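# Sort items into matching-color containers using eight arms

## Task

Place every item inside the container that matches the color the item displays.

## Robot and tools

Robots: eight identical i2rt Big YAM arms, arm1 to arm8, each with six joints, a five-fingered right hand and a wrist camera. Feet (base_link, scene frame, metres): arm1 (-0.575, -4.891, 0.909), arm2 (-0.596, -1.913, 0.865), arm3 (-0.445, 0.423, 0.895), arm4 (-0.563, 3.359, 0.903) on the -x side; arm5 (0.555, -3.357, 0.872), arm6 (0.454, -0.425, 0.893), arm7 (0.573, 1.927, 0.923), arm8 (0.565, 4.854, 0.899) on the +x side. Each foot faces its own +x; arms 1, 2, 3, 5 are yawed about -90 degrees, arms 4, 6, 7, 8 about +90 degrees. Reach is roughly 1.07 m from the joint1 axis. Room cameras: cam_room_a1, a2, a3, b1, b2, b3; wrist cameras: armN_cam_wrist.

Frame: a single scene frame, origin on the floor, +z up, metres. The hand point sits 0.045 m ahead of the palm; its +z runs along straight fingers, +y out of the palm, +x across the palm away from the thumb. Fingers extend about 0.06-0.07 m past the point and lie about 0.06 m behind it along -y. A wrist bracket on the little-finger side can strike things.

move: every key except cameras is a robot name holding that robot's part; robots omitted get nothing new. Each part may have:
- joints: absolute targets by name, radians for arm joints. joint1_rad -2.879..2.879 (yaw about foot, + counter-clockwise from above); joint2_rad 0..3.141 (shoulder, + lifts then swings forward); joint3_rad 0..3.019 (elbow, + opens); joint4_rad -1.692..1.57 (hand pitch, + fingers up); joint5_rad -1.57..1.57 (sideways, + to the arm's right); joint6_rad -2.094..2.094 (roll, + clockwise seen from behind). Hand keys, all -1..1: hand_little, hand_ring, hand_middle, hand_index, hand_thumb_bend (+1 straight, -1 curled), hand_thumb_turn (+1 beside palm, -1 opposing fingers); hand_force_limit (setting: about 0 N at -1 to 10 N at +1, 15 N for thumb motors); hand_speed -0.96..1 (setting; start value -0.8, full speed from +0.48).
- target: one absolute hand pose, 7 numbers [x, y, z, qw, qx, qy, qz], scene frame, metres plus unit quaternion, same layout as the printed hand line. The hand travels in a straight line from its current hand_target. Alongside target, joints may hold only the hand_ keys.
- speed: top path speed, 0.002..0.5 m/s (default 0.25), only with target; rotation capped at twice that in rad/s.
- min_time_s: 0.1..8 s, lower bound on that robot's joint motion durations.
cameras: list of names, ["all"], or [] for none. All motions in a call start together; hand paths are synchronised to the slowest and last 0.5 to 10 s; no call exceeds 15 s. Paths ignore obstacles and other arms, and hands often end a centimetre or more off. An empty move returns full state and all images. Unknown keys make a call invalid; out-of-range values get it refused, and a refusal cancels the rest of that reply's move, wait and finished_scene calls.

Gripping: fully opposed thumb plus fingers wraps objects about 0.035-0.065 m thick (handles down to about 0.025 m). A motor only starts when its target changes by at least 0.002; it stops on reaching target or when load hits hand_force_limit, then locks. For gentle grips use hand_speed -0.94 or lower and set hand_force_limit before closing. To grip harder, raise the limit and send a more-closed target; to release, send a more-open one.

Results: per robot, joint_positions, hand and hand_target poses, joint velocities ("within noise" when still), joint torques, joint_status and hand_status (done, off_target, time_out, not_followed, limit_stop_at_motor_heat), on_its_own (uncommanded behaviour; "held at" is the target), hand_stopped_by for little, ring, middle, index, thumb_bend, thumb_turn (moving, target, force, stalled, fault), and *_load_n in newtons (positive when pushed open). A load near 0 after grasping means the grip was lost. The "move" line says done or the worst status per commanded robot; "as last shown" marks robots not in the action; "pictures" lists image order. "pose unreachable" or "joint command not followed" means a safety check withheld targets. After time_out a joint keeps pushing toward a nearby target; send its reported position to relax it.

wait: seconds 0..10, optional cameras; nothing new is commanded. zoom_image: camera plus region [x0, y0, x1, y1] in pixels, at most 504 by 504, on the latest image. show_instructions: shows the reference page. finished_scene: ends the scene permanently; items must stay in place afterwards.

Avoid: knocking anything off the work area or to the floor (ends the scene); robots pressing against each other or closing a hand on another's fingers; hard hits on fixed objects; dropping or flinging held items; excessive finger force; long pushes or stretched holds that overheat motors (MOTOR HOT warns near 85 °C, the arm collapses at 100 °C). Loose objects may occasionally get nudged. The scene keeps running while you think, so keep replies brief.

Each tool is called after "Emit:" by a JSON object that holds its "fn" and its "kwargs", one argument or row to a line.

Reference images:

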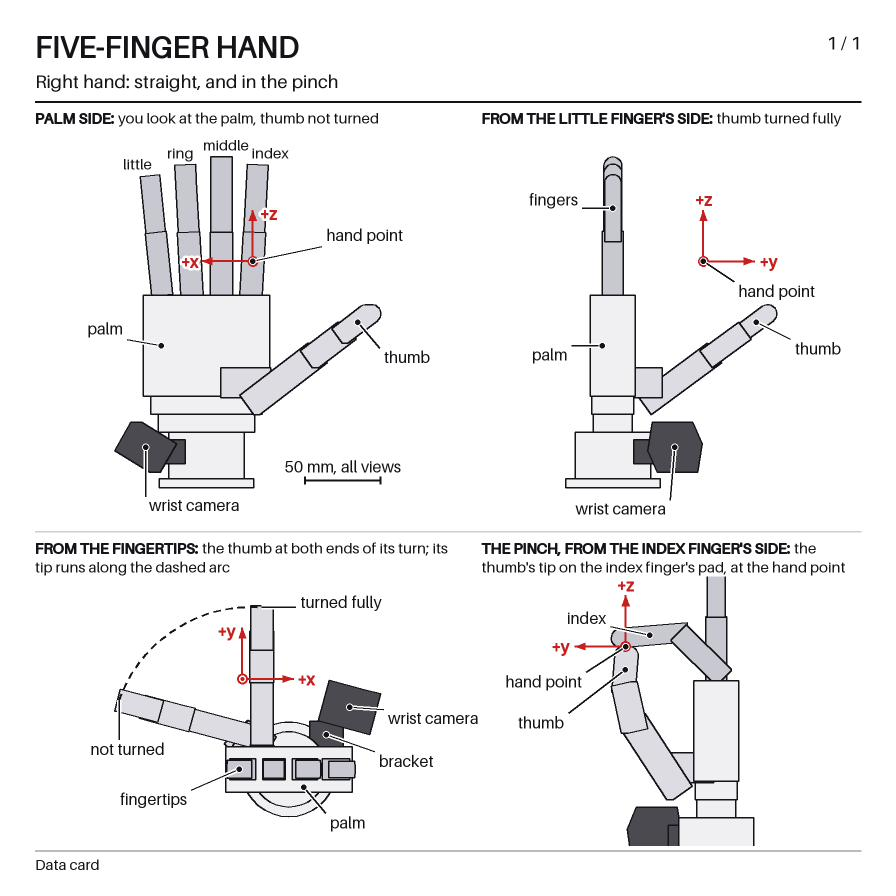

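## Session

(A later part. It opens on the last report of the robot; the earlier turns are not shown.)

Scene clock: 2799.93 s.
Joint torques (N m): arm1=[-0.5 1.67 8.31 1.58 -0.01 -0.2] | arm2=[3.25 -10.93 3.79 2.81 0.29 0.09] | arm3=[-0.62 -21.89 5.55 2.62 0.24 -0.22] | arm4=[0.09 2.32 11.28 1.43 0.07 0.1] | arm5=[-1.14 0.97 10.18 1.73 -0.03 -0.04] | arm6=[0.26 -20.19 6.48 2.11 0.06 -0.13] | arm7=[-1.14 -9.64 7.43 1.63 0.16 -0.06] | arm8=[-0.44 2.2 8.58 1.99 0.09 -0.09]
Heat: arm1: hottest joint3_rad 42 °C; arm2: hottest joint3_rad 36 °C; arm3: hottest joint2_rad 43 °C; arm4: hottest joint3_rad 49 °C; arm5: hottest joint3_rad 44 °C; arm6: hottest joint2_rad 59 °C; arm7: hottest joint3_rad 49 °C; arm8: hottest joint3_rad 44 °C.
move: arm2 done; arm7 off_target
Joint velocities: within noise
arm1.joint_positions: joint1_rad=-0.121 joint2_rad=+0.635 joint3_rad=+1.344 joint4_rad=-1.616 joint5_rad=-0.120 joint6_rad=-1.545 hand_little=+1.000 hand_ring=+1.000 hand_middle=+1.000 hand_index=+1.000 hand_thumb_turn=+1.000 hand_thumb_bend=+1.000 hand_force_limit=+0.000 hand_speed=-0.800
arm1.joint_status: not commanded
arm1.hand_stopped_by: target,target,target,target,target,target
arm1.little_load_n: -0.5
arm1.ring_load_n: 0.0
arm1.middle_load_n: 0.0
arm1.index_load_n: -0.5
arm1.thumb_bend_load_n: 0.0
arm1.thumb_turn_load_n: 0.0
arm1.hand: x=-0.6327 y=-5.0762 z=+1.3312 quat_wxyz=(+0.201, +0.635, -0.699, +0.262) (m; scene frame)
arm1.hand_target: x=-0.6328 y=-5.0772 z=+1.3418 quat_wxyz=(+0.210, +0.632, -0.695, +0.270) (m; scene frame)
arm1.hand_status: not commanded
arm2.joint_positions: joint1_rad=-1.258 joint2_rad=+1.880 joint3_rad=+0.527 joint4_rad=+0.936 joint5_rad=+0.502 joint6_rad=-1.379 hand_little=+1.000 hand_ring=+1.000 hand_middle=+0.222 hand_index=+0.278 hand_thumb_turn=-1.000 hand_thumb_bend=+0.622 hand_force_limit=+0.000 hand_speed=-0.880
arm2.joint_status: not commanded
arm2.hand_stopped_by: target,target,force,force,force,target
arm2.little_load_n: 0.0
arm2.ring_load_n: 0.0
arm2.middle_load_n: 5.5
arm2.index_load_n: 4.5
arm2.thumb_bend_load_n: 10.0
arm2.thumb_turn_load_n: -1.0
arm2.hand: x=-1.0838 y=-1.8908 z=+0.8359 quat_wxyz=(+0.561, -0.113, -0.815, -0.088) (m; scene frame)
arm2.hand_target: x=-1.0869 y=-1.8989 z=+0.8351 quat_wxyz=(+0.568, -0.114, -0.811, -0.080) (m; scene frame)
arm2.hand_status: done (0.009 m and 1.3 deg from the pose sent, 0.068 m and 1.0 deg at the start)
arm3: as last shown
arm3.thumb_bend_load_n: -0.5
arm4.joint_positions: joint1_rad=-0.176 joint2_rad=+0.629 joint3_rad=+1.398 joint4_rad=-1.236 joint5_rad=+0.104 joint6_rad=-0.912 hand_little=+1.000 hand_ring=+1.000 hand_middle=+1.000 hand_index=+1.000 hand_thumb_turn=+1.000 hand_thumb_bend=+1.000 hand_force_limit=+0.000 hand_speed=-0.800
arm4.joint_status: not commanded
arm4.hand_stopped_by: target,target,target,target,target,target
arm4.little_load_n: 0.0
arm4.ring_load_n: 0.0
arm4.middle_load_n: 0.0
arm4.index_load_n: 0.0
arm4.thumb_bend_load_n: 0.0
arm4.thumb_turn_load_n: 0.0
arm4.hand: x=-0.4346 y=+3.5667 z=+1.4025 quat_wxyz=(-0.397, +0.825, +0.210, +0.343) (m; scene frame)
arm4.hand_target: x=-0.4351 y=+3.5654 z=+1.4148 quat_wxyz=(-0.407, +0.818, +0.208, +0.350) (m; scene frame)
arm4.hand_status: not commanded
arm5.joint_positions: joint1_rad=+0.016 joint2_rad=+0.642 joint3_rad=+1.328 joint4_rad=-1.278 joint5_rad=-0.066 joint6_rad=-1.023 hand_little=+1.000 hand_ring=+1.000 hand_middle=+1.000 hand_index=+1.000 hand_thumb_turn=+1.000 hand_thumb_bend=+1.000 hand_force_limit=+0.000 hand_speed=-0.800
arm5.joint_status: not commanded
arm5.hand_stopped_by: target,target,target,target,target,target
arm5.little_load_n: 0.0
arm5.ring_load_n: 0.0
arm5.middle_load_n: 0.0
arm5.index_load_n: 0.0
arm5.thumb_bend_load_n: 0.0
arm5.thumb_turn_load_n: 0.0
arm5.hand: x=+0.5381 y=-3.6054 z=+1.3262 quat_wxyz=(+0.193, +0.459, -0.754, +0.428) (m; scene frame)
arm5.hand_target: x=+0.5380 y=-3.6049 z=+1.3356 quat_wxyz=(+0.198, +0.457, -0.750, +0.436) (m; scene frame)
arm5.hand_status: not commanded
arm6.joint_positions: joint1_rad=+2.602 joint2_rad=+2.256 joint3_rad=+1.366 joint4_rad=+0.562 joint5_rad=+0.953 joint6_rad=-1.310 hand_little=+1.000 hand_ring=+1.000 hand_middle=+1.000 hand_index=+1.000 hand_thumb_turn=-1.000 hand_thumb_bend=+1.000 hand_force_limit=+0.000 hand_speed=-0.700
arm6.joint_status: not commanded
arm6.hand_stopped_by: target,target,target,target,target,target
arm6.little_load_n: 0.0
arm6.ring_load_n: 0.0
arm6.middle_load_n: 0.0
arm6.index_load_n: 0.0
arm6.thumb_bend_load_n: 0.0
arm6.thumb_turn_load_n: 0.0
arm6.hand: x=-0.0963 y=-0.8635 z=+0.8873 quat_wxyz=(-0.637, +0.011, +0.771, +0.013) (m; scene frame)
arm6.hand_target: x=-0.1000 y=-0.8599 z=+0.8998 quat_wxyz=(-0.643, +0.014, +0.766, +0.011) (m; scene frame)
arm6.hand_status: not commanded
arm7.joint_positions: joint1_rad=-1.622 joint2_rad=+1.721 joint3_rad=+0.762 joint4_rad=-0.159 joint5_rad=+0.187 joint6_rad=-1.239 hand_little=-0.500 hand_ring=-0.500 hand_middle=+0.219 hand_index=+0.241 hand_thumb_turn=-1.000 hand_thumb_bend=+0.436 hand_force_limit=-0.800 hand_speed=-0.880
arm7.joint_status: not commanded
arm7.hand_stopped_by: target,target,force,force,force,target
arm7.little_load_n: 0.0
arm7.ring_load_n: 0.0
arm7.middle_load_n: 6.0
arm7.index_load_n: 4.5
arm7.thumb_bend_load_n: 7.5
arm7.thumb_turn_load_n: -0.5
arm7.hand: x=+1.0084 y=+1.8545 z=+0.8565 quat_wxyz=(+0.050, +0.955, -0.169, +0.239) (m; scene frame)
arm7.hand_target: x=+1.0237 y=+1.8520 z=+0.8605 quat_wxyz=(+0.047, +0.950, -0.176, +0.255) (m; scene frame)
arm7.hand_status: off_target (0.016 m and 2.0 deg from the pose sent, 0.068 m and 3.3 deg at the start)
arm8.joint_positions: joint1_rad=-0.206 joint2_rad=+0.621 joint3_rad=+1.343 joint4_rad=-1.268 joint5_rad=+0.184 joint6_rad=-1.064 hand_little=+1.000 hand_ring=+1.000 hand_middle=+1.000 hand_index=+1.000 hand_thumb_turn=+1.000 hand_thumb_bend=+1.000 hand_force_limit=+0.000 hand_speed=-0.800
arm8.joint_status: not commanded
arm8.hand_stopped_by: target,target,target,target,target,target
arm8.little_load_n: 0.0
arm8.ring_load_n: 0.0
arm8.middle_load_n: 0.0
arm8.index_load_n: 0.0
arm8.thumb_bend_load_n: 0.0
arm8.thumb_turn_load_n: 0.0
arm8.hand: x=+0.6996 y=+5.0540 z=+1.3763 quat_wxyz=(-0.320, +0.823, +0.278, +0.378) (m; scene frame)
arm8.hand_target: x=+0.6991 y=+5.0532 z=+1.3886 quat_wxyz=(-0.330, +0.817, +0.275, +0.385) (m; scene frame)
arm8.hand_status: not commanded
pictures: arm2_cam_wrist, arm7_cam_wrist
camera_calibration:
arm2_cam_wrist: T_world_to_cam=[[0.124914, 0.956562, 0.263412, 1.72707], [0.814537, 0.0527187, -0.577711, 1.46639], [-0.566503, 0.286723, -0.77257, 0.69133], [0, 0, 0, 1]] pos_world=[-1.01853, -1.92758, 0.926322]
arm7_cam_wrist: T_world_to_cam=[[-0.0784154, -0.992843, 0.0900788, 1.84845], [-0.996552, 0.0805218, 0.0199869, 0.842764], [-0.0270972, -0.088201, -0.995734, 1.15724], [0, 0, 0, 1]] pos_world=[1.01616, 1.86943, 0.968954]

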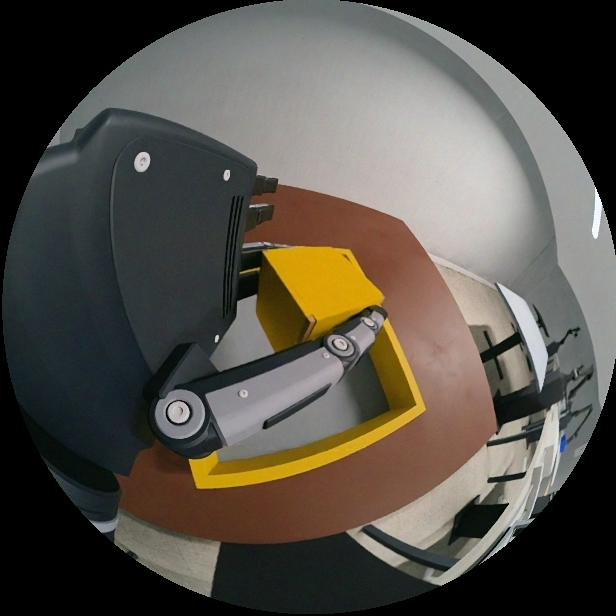

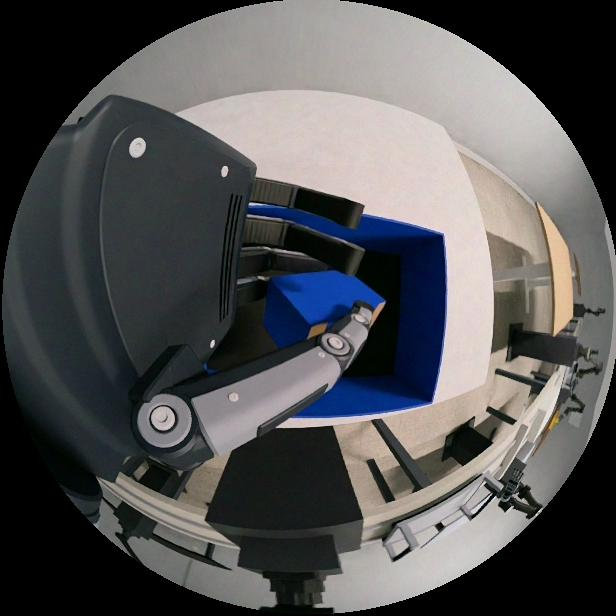

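Emit:
{"fn": "move", "kwargs": {
  "arm7": {"target":[1.008,1.852,0.815,0.0472,0.9498,-0.1760,0.2545],"speed":0.06},
  "arm2": {"target":[-1.087,-1.899,0.805,-0.5680,0.1140,0.8112,0.0798],"speed":0.04},
  "cameras": ["arm2_cam_wrist","arm7_cam_wrist","cam_room_b1","cam_room_a3","cam_room_b2","cam_room_a2"]
}}

Emit:
{"fn": "zoom_image", "kwargs": {
  "camera": "cam_room_b1",
  "region": [230, 260, 380, 380]
}}

Emit:
{"fn": "zoom_image", "kwargs": {
  "camera": "cam_room_a3",
  "region": [200, 250, 370, 370]
}}

Emit:
{"fn": "zoom_image", "kwargs": {
  "camera": "cam_room_b2",
  "region": [730, 260, 880, 380]
}}

Emit:
{"fn": "zoom_image", "kwargs": {
  "camera": "cam_room_a2",
  "region": [650, 230, 820, 350]
}}

Scene clock: 2820.80 s.
Joint torques (N m): arm1=[-0.5 1.73 8.32 1.55 -0.01 -0.2] | arm2=[2.84 -10.75 3.56 2.67 0.31 0.23] | arm3=[-0.67 -21.89 5.55 2.59 0.23 -0.21] | arm4=[0.26 2.37 11.29 1.44 0.05 0.11] | arm5=[-0.97 1.03 10.13 1.69 -0.02 -0.03] | arm6=[0.03 -20.54 6.52 2.18 0.09 -0.23] | arm7=[-0.91 -9.88 4.37 1.63 0.16 -0.07] | arm8=[-0.44 2.2 8.58 1.99 0.09 -0.08]
Heat: arm1: hottest joint3_rad 42 °C; arm2: hottest joint3_rad 36 °C; arm3: hottest joint2_rad 43 °C; arm4: hottest joint3_rad 49 °C; arm5: hottest joint3_rad 44 °C; arm6: hottest joint2_rad 59 °C; arm7: hottest joint3_rad 48 °C; arm8: hottest joint3_rad 44 °C.
move: arm2 off_target; arm7 done
Joint velocities: within noise
arm1, arm3, arm4, arm5, arm6, arm8: as last shown
arm1.little_load_n: 0.0
arm1.index_load_n: 0.0
arm2.joint_positions: joint1_rad=-1.258 joint2_rad=+1.995 joint3_rad=+0.531 joint4_rad=+1.038 joint5_rad=+0.502 joint6_rad=-1.379 hand_little=+1.000 hand_ring=+1.000 hand_middle=+0.222 hand_index=+0.278 hand_thumb_turn=-1.000 hand_thumb_bend=+0.622 hand_force_limit=+0.000 hand_speed=-0.880
arm2.joint_status: not commanded
arm2.hand_stopped_by: target,target,force,force,force,target
arm2.little_load_n: 0.0
arm2.ring_load_n: 0.0
arm2.middle_load_n: 5.5
arm2.index_load_n: 4.5
arm2.thumb_bend_load_n: 10.5
arm2.thumb_turn_load_n: -1.0
arm2.hand: x=-1.0788 y=-1.8897 z=+0.8044 quat_wxyz=(+0.558, -0.112, -0.818, -0.089) (m; scene frame)
arm2.hand_target: x=-1.0867 y=-1.8990 z=+0.8051 quat_wxyz=(+0.568, -0.114, -0.811, -0.080) (m; scene frame)
arm2.hand_status: off_target (0.012 m and 1.8 deg from the pose sent, 0.032 m and 1.3 deg at the start)
arm3.thumb_bend_load_n: 0.0
arm4.middle_load_n: -0.5
arm7.joint_positions: joint1_rad=-1.622 joint2_rad=+1.818 joint3_rad=+0.731 joint4_rad=-0.004 joint5_rad=+0.187 joint6_rad=-1.239 hand_little=-0.500 hand_ring=-0.500 hand_middle=+0.219 hand_index=+0.241 hand_thumb_turn=-1.000 hand_thumb_bend=+0.436 hand_force_limit=-0.800 hand_speed=-0.880
arm7.joint_status: not commanded
arm7.hand_stopped_by: target,target,force,force,force,target
arm7.little_load_n: 0.0
arm7.ring_load_n: 0.0
arm7.middle_load_n: 5.5
arm7.index_load_n: 4.5
arm7.thumb_bend_load_n: 7.5
arm7.thumb_turn_load_n: -0.5
arm7.hand: x=+1.0086 y=+1.8545 z=+0.8193 quat_wxyz=(+0.048, +0.951, -0.170, +0.252) (m; scene frame)
arm7.hand_target: x=+1.0080 y=+1.8520 z=+0.8150 quat_wxyz=(+0.047, +0.950, -0.176, +0.254) (m; scene frame)
arm7.hand_status: done (0.005 m and 0.7 deg from the pose sent, 0.042 m and 2.0 deg at the start)
pictures: arm2_cam_wrist, arm7_cam_wrist, cam_room_a2, cam_room_a3, cam_room_b1, cam_room_b2
camera_calibration:
arm2_cam_wrist: T_world_to_cam=[[0.122111, 0.956, 0.266743, 1.72697], [0.819849, 0.0543201, -0.569997, 1.44652], [-0.559407, 0.288293, -0.777143, 0.683738], [0, 0, 0, 1]] pos_world=[-1.01433, -1.92668, 0.895218]
arm7_cam_wrist: T_world_to_cam=[[-0.0807548, -0.992904, 0.0872906, 1.85644], [-0.996734, 0.0804177, -0.00737728, 0.866522], [0.000305223, -0.0876013, -0.996156, 1.09174], [0, 0, 0, 1]] pos_world=[1.01328, 1.86923, 0.931881]

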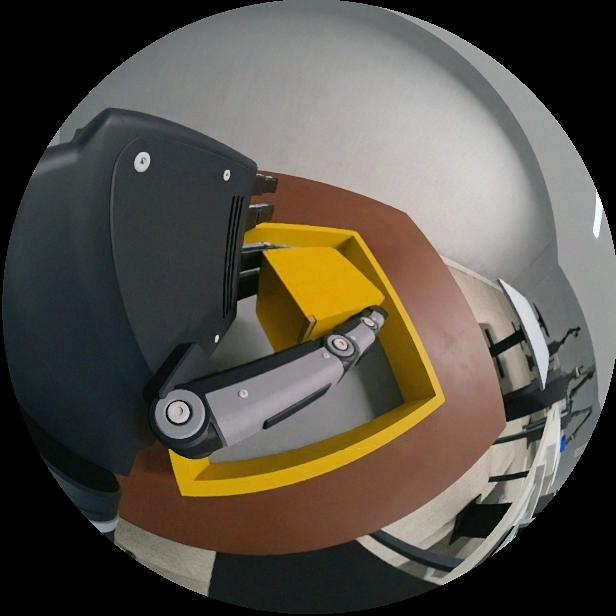

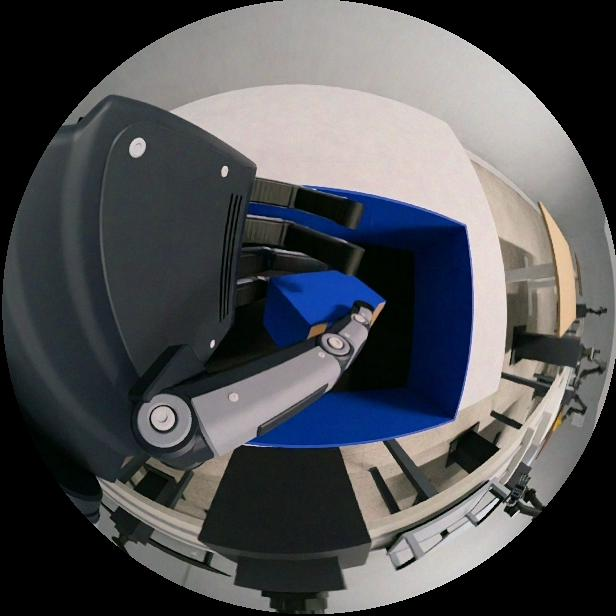

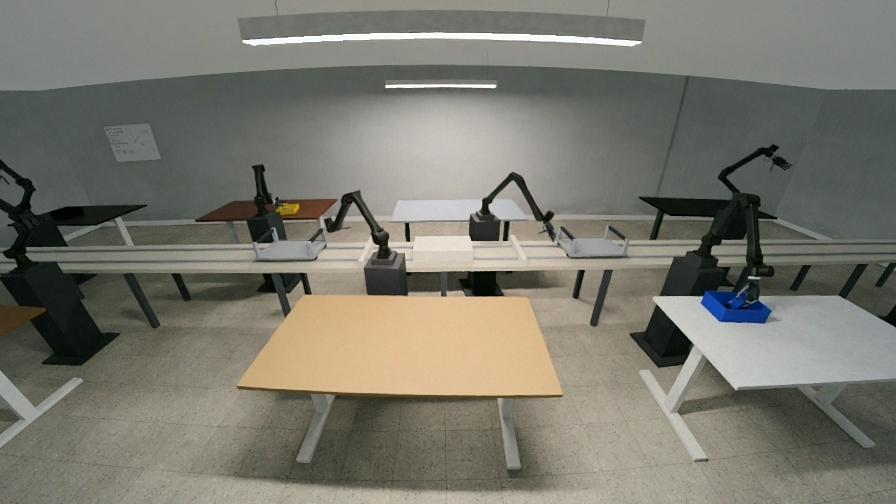

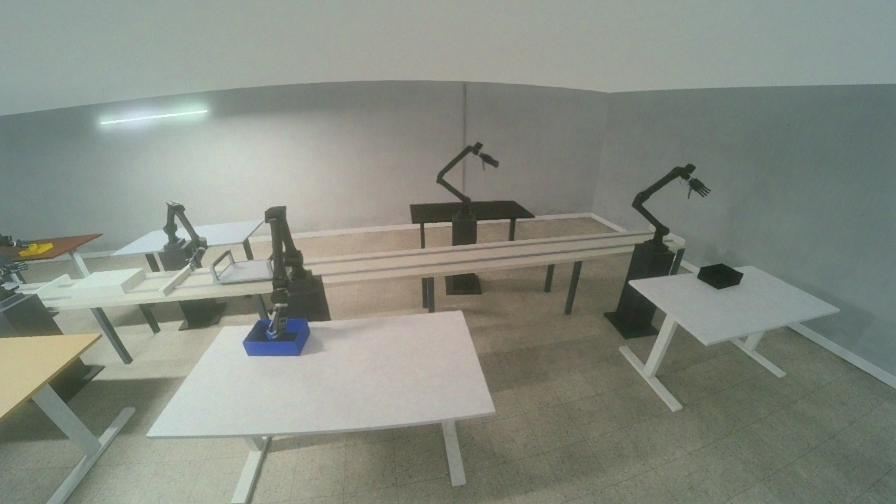

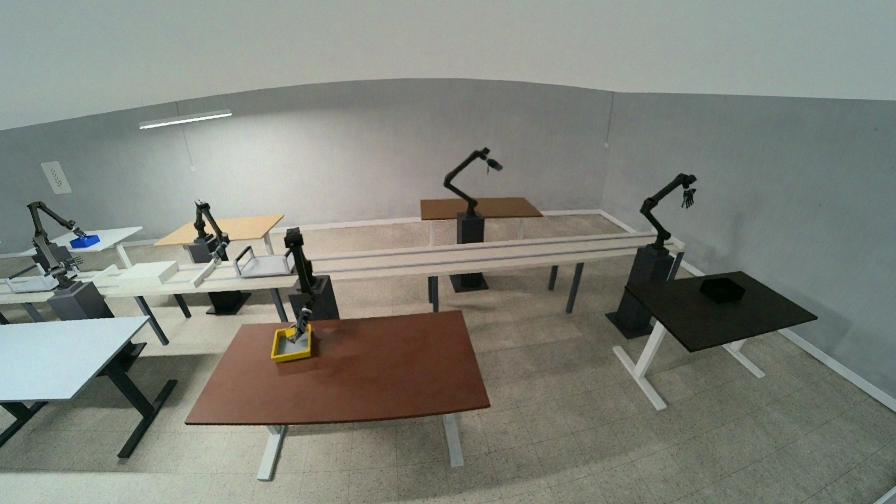

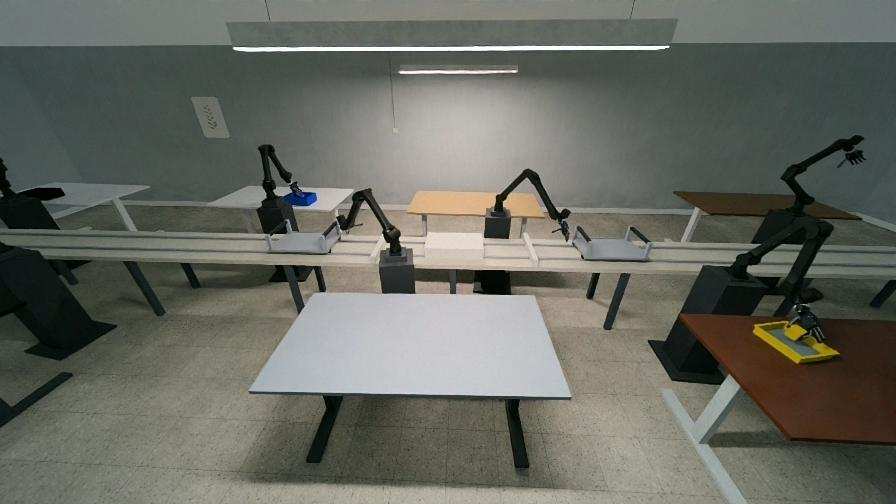

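Scaled by 3.360 from the camera's 896x504 image, which has a finer 1280x720 frame.

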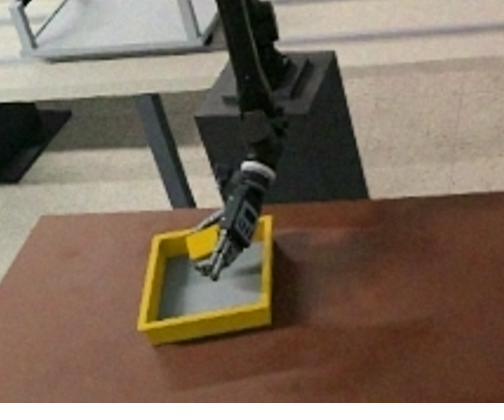

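Scaled by 2.965 from the camera's 896x504 image, which has a finer 1280x720 frame.

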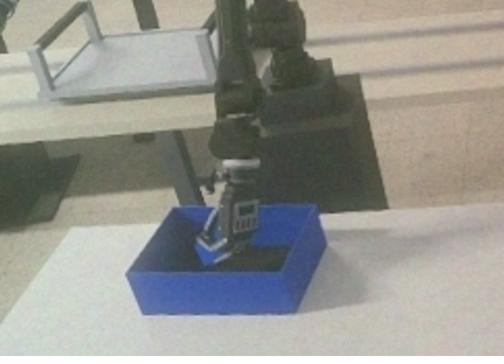

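Scaled by 3.360 from the camera's 896x504 image, which has a finer 1280x720 frame.

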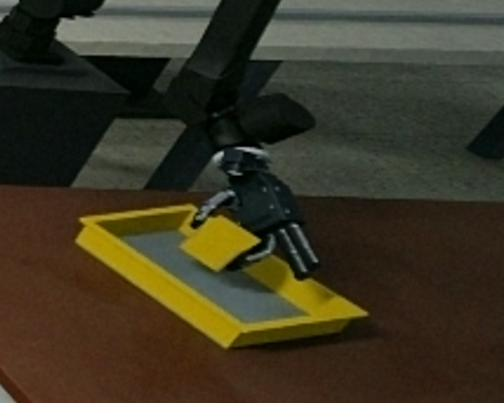

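Scaled by 2.965 from the camera's 896x504 image, which has a finer 1280x720 frame.

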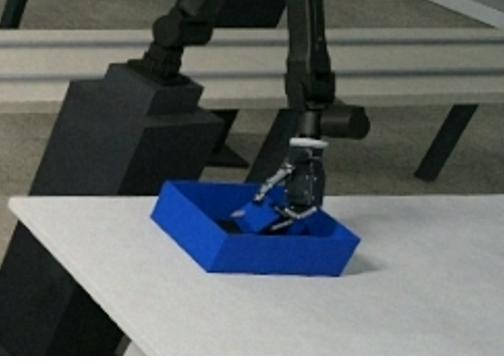

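Emit:
{"fn": "move", "kwargs": {
  "arm7": {"target":[0.996,1.852,0.793,0.0472,0.9498,-0.1760,0.2545],"speed":0.04},
  "arm2": {"target":[-1.093,-1.899,0.792,-0.5680,0.1140,0.8112,0.0798],"speed":0.03},
  "cameras": ["arm2_cam_wrist","arm7_cam_wrist","cam_room_b2","cam_room_a3"]
}}

Emit:
{"fn": "zoom_image", "kwargs": {
  "camera": "cam_room_b2",
  "region": [750, 300, 860, 370]
}}

Emit:
{"fn": "zoom_image", "kwargs": {
  "camera": "arm2_cam_wrist",
  "region": [200, 200, 460, 420]
}}

Emit:
{"fn": "zoom_image", "kwargs": {
  "camera": "arm7_cam_wrist",
  "region": [200, 160, 480, 420]
}}

Scene clock: 2831.07 s.
Joint torques (N m): arm1=[-0.5 1.73 8.31 1.57 -0.01 -0.2] | arm2=[2.9 -10.99 3.3 2.48 0.11 0.21] | arm3=[-0.62 -21.95 5.53 2.59 0.24 -0.21] | arm4=[0.03 2.32 11.32 1.47 0.04 0.11] | arm5=[-1.08 0.73 10.13 1.74 -0.03 -0.04] | arm6=[-0.38 -20.07 6.72 2.24 0.1 -0.2] | arm7=[-1.2 -9.47 3.6 1.81 0.22 -0.03] | arm8=[-0.44 2.2 8.57 1.99 0.09 -0.09]
Heat: arm1: hottest joint3_rad 42 °C; arm2: hottest joint3_rad 36 °C; arm3: hottest joint2_rad 43 °C; arm4: hottest joint3_rad 49 °C; arm5: hottest joint3_rad 44 °C; arm6: hottest joint2_rad 59 °C; arm7: hottest joint3_rad 47 °C; arm8: hottest joint3_rad 44 °C.
move: arm2 off_target; arm7 done
Joint velocities: within noise
arm1, arm3, arm4, arm5, arm6, arm8: as last shown
arm2.joint_positions: joint1_rad=-1.258 joint2_rad=+2.045 joint3_rad=+0.557 joint4_rad=+1.066 joint5_rad=+0.502 joint6_rad=-1.379 hand_little=+1.000 hand_ring=+1.000 hand_middle=+0.222 hand_index=+0.278 hand_thumb_turn=-1.000 hand_thumb_bend=+0.622 hand_force_limit=+0.000 hand_speed=-0.880
arm2.joint_status: not commanded
arm2.hand_stopped_by: target,target,force,force,force,target
arm2.little_load_n: 0.0
arm2.ring_load_n: 0.0
arm2.middle_load_n: 6.0
arm2.index_load_n: 4.0
arm2.thumb_bend_load_n: 10.5
arm2.thumb_turn_load_n: -1.0
arm2.hand: x=-1.0853 y=-1.8914 z=+0.7926 quat_wxyz=(+0.559, -0.113, -0.817, -0.089) (m; scene frame)
arm2.hand_target: x=-1.0928 y=-1.8991 z=+0.7922 quat_wxyz=(+0.568, -0.114, -0.811, -0.080) (m; scene frame)
arm2.hand_status: off_target (0.011 m and 1.6 deg from the pose sent, 0.021 m and 1.8 deg at the start)
arm3.thumb_turn_load_n: 0.5
arm4.middle_load_n: 0.0
arm7.joint_positions: joint1_rad=-1.622 joint2_rad=+1.867 joint3_rad=+0.697 joint4_rad=+0.080 joint5_rad=+0.187 joint6_rad=-1.239 hand_little=-0.500 hand_ring=-0.500 hand_middle=+0.219 hand_index=+0.241 hand_thumb_turn=-1.000 hand_thumb_bend=+0.436 hand_force_limit=-0.800 hand_speed=-0.880
arm7.joint_status: not commanded
arm7.hand_stopped_by: target,target,force,force,force,target
arm7.little_load_n: 0.0
arm7.ring_load_n: 0.0
arm7.middle_load_n: 5.5
arm7.index_load_n: 4.5
arm7.thumb_bend_load_n: 7.5
arm7.thumb_turn_load_n: 0.0
arm7.hand: x=+0.9976 y=+1.8542 z=+0.7977 quat_wxyz=(+0.048, +0.951, -0.170, +0.253) (m; scene frame)
arm7.hand_target: x=+0.9958 y=+1.8521 z=+0.7930 quat_wxyz=(+0.047, +0.950, -0.176, +0.254) (m; scene frame)
arm7.hand_status: done (0.005 m and 0.7 deg from the pose sent, 0.029 m and 0.7 deg at the start)
pictures: arm2_cam_wrist, arm7_cam_wrist, cam_room_a3, cam_room_b2
camera_calibration:
arm2_cam_wrist: T_world_to_cam=[[0.12289, 0.956198, 0.265676, 1.73455], [0.818144, 0.0539136, -0.57248, 1.44458], [-0.561728, 0.287713, -0.775682, 0.666707], [0, 0, 0, 1]] pos_world=[-1.02053, -1.92828, 0.883319]
arm7_cam_wrist: T_world_to_cam=[[-0.0812875, -0.992889, 0.0869649, 1.85793], [-0.996689, 0.0808192, -0.00889808, 0.855813], [0.00180637, -0.0874003, -0.996172, 1.06833], [0, 0, 0, 1]] pos_world=[1.00208, 1.86893, 0.910283]

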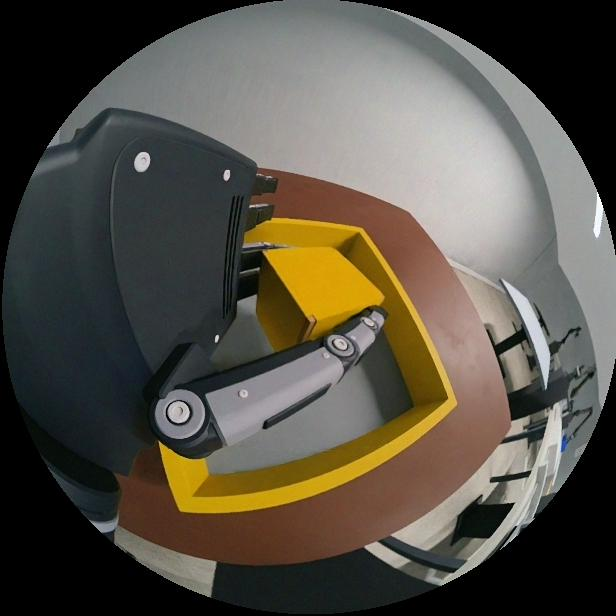

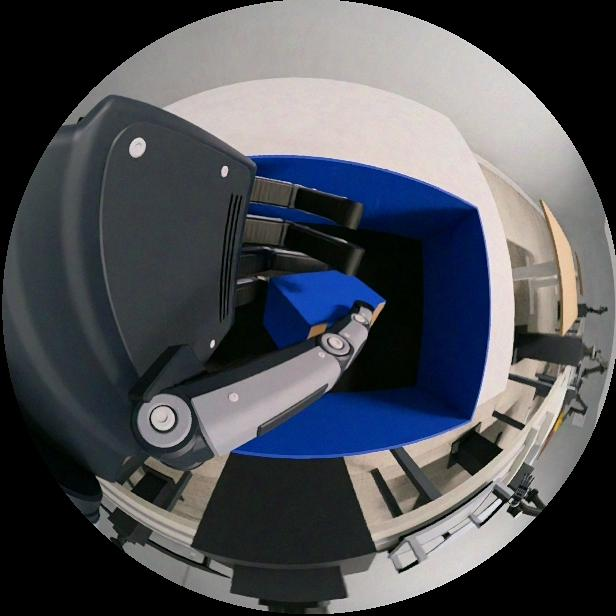

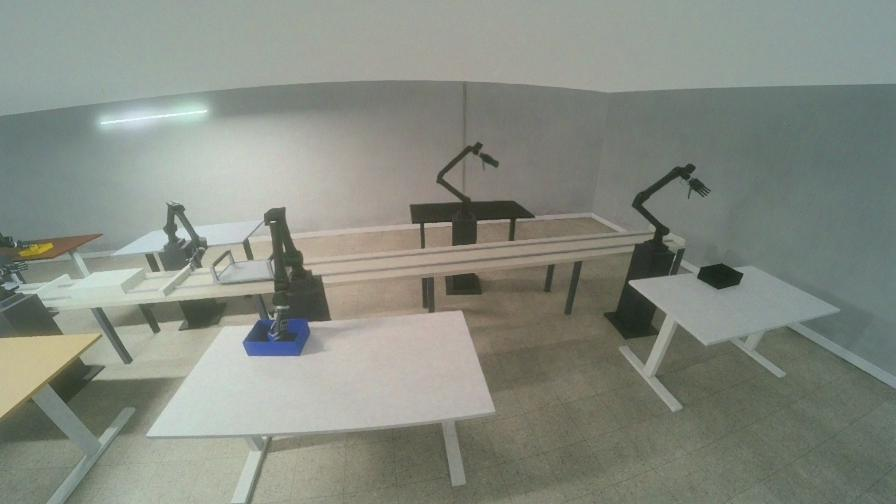

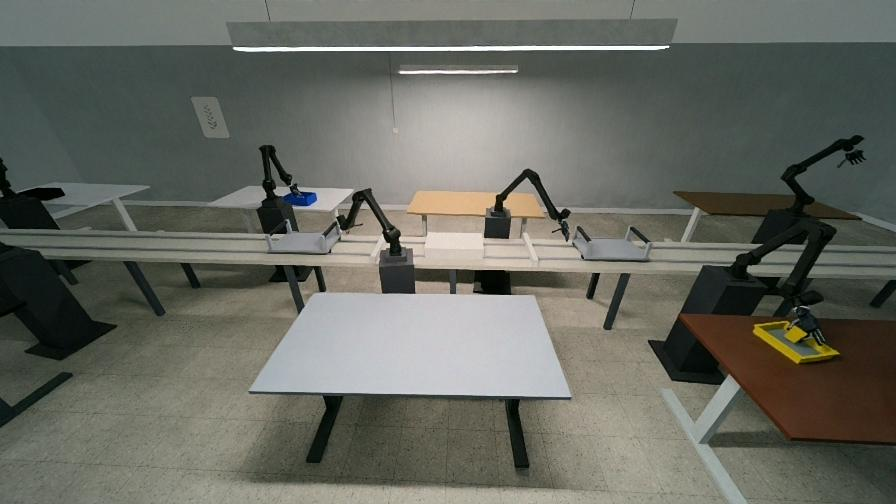

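Scaled by 4.582 from the camera's 896x504 image, which has a finer 1280x720 frame.

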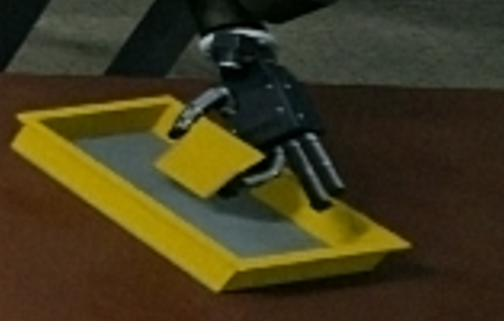

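Scaled by 1.938 from the camera's 616x616 image, which has a finer 880x880 frame.

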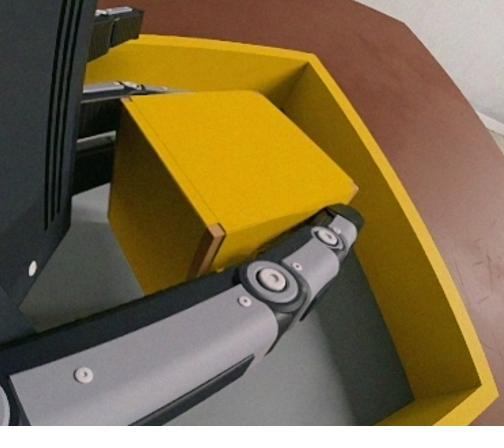

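Scaled by 1.800 from the camera's 616x616 image, which has a finer 880x880 frame.

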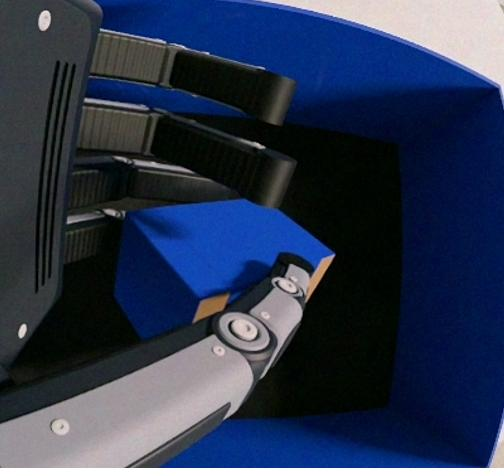

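Emit:
{"fn": "move", "kwargs": {
  "arm7": {"target":[0.996,1.852,0.779,0.0472,0.9498,-0.1760,0.2545],"speed":0.03},
  "arm2": {"target":[-1.093,-1.899,0.782,-0.5680,0.1140,0.8112,0.0798],"speed":0.03}
}}

Emit:
{"fn": "move", "kwargs": {
  "arm7": {"target":[0.996,1.852,0.770,0.0472,0.9498,-0.1760,0.2545],"speed":0.03},
  "arm2": {"target":[-1.093,-1.899,0.774,-0.5680,0.1140,0.8112,0.0798],"speed":0.03},
  "cameras": ["arm2_cam_wrist","arm7_cam_wrist","cam_room_b2"]
}}

Emit:
{"fn": "zoom_image", "kwargs": {
  "camera": "cam_room_b2",
  "region": [750, 300, 860, 370]
}}

Emit:
{"fn": "zoom_image", "kwargs": {
  "camera": "arm2_cam_wrist",
  "region": [200, 200, 460, 420]
}}

Emit:
{"fn": "zoom_image", "kwargs": {
  "camera": "arm7_cam_wrist",
  "region": [200, 160, 480, 420]
}}

Scene clock: 2856.87 s.
Joint torques (N m): arm1=[-0.5 1.67 8.32 1.57 -0.01 -0.2] | arm2=[2.32 -11.05 3.32 2.62 0.13 0.15] | arm3=[-0.73 -21.89 5.53 2.59 0.24 -0.21] | arm4=[0.09 2.37 11.29 1.43 0.04 0.11] | arm5=[-1.03 0.79 10.13 1.72 -0.02 -0.03] | arm6=[0.21 -20.31 6.31 2.17 0.11 -0.14] | arm7=[-1.08 -9.52 3.52 1.63 0.18 -0.01] | arm8=[-0.44 2.2 8.58 1.99 0.09 -0.09]
Heat: arm1: hottest joint3_rad 42 °C; arm2: hottest joint3_rad 35 °C; arm3: hottest joint2_rad 43 °C; arm4: hottest joint3_rad 49 °C; arm5: hottest joint3_rad 44 °C; arm6: hottest joint2_rad 59 °C; arm7: hottest joint3_rad 45 °C; arm8: hottest joint3_rad 45 °C.
move: arm2 done; arm7 done
Joint velocities: within noise
arm1, arm4, arm5, arm6, arm8: as last shown
arm1.thumb_bend_load_n: 0.5
arm2.joint_positions: joint1_rad=-1.258 joint2_rad=+2.084 joint3_rad=+0.566 joint4_rad=+1.096 joint5_rad=+0.502 joint6_rad=-1.379 hand_little=+1.000 hand_ring=+1.000 hand_middle=+0.222 hand_index=+0.278 hand_thumb_turn=-1.000 hand_thumb_bend=+0.622 hand_force_limit=+0.000 hand_speed=-0.880
arm2.joint_status: not commanded
arm2.hand_stopped_by: target,target,force,force,force,target
arm2.little_load_n: 0.0
arm2.ring_load_n: 0.0
arm2.middle_load_n: 5.5
arm2.index_load_n: 4.0
arm2.thumb_bend_load_n: 10.5
arm2.thumb_turn_load_n: -1.0
arm2.hand: x=-1.0859 y=-1.8915 z=+0.7829 quat_wxyz=(+0.559, -0.113, -0.817, -0.089) (m; scene frame)
arm2.hand_target: x=-1.0927 y=-1.8990 z=+0.7821 quat_wxyz=(+0.568, -0.114, -0.811, -0.080) (m; scene frame)
arm2.hand_status: done (0.010 m and 1.6 deg from the pose sent, 0.015 m and 1.6 deg at the start)
arm3.joint_positions: joint1_rad=+2.351 joint2_rad=+2.267 joint3_rad=+1.349 joint4_rad=+0.547 joint5_rad=+0.963 joint6_rad=-1.293 hand_little=+1.000 hand_ring=+1.000 hand_middle=+1.000 hand_index=+1.000 hand_thumb_turn=-1.000 hand_thumb_bend=+1.000 hand_force_limit=+0.000 hand_speed=-0.700
arm3.joint_status: not commanded
arm3.hand_stopped_by: target,target,target,target,target,target
arm3.little_load_n: 0.0
arm3.ring_load_n: 0.0
arm3.middle_load_n: 0.0
arm3.index_load_n: 0.0
arm3.thumb_bend_load_n: 0.0
arm3.thumb_turn_load_n: 0.5
arm3.hand: x=+0.0921 y=+0.8601 z=+0.8778 quat_wxyz=(+0.021, +0.775, -0.003, +0.632) (m; scene frame)
arm3.hand_target: x=+0.0998 y=+0.8597 z=+0.8998 quat_wxyz=(+0.011, +0.766, -0.014, +0.643) (m; scene frame)
arm3.hand_status: not commanded
arm7.joint_positions: joint1_rad=-1.622 joint2_rad=+1.911 joint3_rad=+0.697 joint4_rad=+0.123 joint5_rad=+0.187 joint6_rad=-1.239 hand_little=-0.500 hand_ring=-0.500 hand_middle=+0.219 hand_index=+0.241 hand_thumb_turn=-1.000 hand_thumb_bend=+0.436 hand_force_limit=-0.800 hand_speed=-0.880
arm7.joint_status: not commanded
arm7.hand_stopped_by: target,target,force,force,force,target
arm7.little_load_n: 0.0
arm7.ring_load_n: 0.0
arm7.middle_load_n: 6.0
arm7.index_load_n: 4.5
arm7.thumb_bend_load_n: 7.5
arm7.thumb_turn_load_n: -0.5
arm7.hand: x=+0.9965 y=+1.8541 z=+0.7832 quat_wxyz=(+0.048, +0.951, -0.170, +0.252) (m; scene frame)
arm7.hand_target: x=+0.9959 y=+1.8520 z=+0.7791 quat_wxyz=(+0.047, +0.950, -0.176, +0.254) (m; scene frame)
arm7.hand_status: done (0.005 m and 0.7 deg from the pose sent, 0.019 m and 0.7 deg at the start)
pictures: none

Scene clock: 2857.83 s.
Joint torques (N m): arm1=[-0.5 1.73 8.32 1.57 -0.01 -0.2] | arm2=[2.78 -10.99 3.03 2.5 0.09 0.19] | arm3=[-0.67 -21.89 5.55 2.61 0.24 -0.21] | arm4=[0.03 2.32 11.28 1.44 0.05 0.11] | arm5=[-0.91 0.85 10.07 1.73 -0.02 -0.01] | arm6=[0.79 -19.55 6.5 2.14 0.09 -0.21] | arm7=[-1.32 -9.17 3.71 1.63 0.18 -0.02] | arm8=[-0.44 2.2 8.57 1.99 0.09 -0.09]
Heat: arm1: hottest joint3_rad 42 °C; arm2: hottest joint3_rad 35 °C; arm3: hottest joint2_rad 43 °C; arm4: hottest joint3_rad 49 °C; arm5: hottest joint3_rad 44 °C; arm6: hottest joint2_rad 59 °C; arm7: hottest joint3_rad 45 °C; arm8: hottest joint3_rad 45 °C.
move: arm2 done; arm7 done
Joint velocities: within noise
arm1, arm3, arm4, arm5, arm6, arm8: as last shown
arm1.thumb_bend_load_n: 0.0
arm2.joint_positions: joint1_rad=-1.258 joint2_rad=+2.113 joint3_rad=+0.574 joint4_rad=+1.118 joint5_rad=+0.502 joint6_rad=-1.379 hand_little=+1.000 hand_ring=+1.000 hand_middle=+0.222 hand_index=+0.278 hand_thumb_turn=-1.000 hand_thumb_bend=+0.622 hand_force_limit=+0.000 hand_speed=-0.880
arm2.joint_status: not commanded
arm2.hand_stopped_by: target,target,force,force,force,target
arm2.little_load_n: 0.0
arm2.ring_load_n: 0.0
arm2.middle_load_n: 5.5
arm2.index_load_n: 4.0
arm2.thumb_bend_load_n: 10.0
arm2.thumb_turn_load_n: -1.0
arm2.hand: x=-1.0864 y=-1.8916 z=+0.7752 quat_wxyz=(+0.559, -0.113, -0.816, -0.089) (m; scene frame)
arm2.hand_target: x=-1.0927 y=-1.8990 z=+0.7740 quat_wxyz=(+0.568, -0.114, -0.811, -0.080) (m; scene frame)
arm2.hand_status: done (0.010 m and 1.6 deg from the pose sent, 0.014 m and 1.6 deg at the start)
arm3.thumb_turn_load_n: 0.0
arm7.joint_positions: joint1_rad=-1.622 joint2_rad=+1.932 joint3_rad=+0.697 joint4_rad=+0.149 joint5_rad=+0.187 joint6_rad=-1.239 hand_little=-0.500 hand_ring=-0.500 hand_middle=+0.219 hand_index=+0.241 hand_thumb_turn=-1.000 hand_thumb_bend=+0.436 hand_force_limit=-0.800 hand_speed=-0.880
arm7.joint_status: not commanded
arm7.hand_stopped_by: target,target,force,force,force,target
arm7.little_load_n: 0.0
arm7.ring_load_n: 0.0
arm7.middle_load_n: 5.5
arm7.index_load_n: 4.0
arm7.thumb_bend_load_n: 8.0
arm7.thumb_turn_load_n: -1.5
arm7.hand: x=+0.9975 y=+1.8541 z=+0.7770 quat_wxyz=(+0.047, +0.951, -0.170, +0.255) (m; scene frame)
arm7.hand_target: x=+0.9958 y=+1.8521 z=+0.7702 quat_wxyz=(+0.047, +0.950, -0.176, +0.254) (m; scene frame)
arm7.hand_status: done (0.007 m and 0.6 deg from the pose sent, 0.013 m and 0.7 deg at the start)
pictures: arm2_cam_wrist, arm7_cam_wrist, cam_room_b2
camera_calibration:
arm2_cam_wrist: T_world_to_cam=[[0.123261, 0.956302, 0.265129, 1.74057], [0.817283, 0.0537198, -0.573728, 1.43522], [-0.562899, 0.287403, -0.774947, 0.650199], [0, 0, 0, 1]] pos_world=[-1.02153, -1.92848, 0.86582]
arm7_cam_wrist: T_world_to_cam=[[-0.0816553, -0.992897, 0.0865281, 1.86034], [-0.996643, 0.0808221, -0.0130943, 0.858723], [0.00600791, -0.0873068, -0.996163, 1.04342], [0, 0, 0, 1]] pos_world=[1.00148, 1.86883, 0.889687]

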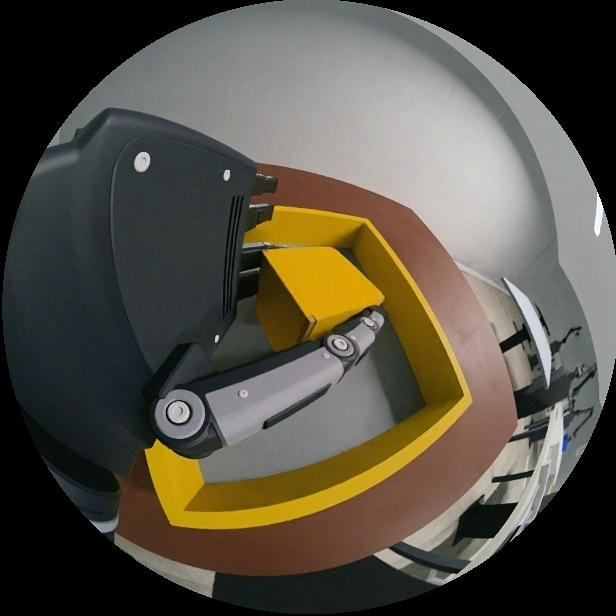

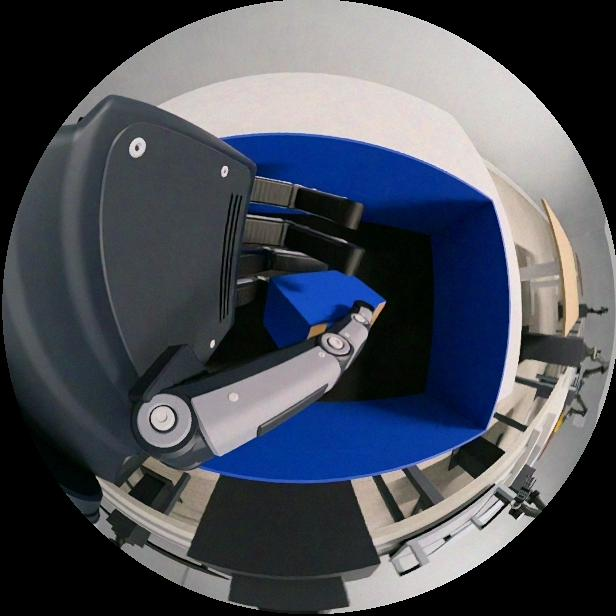

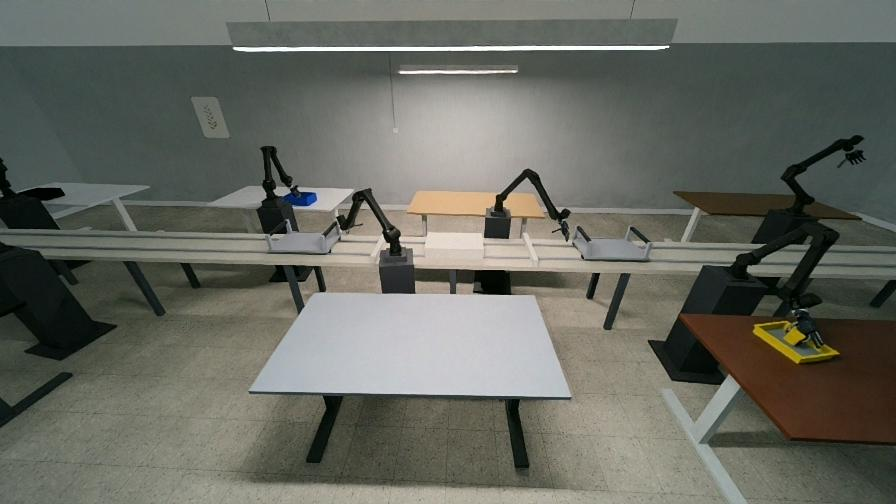

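Scaled by 4.582 from the camera's 896x504 image, which has a finer 1280x720 frame.

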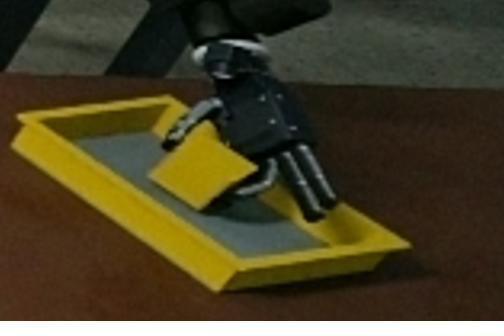

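Scaled by 1.938 from the camera's 616x616 image, which has a finer 880x880 frame.

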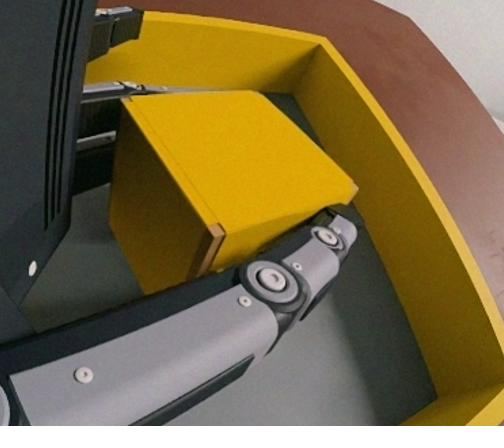

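Scaled by 1.800 from the camera's 616x616 image, which has a finer 880x880 frame.

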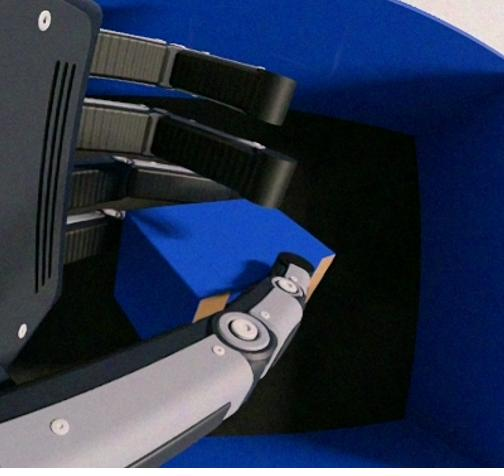

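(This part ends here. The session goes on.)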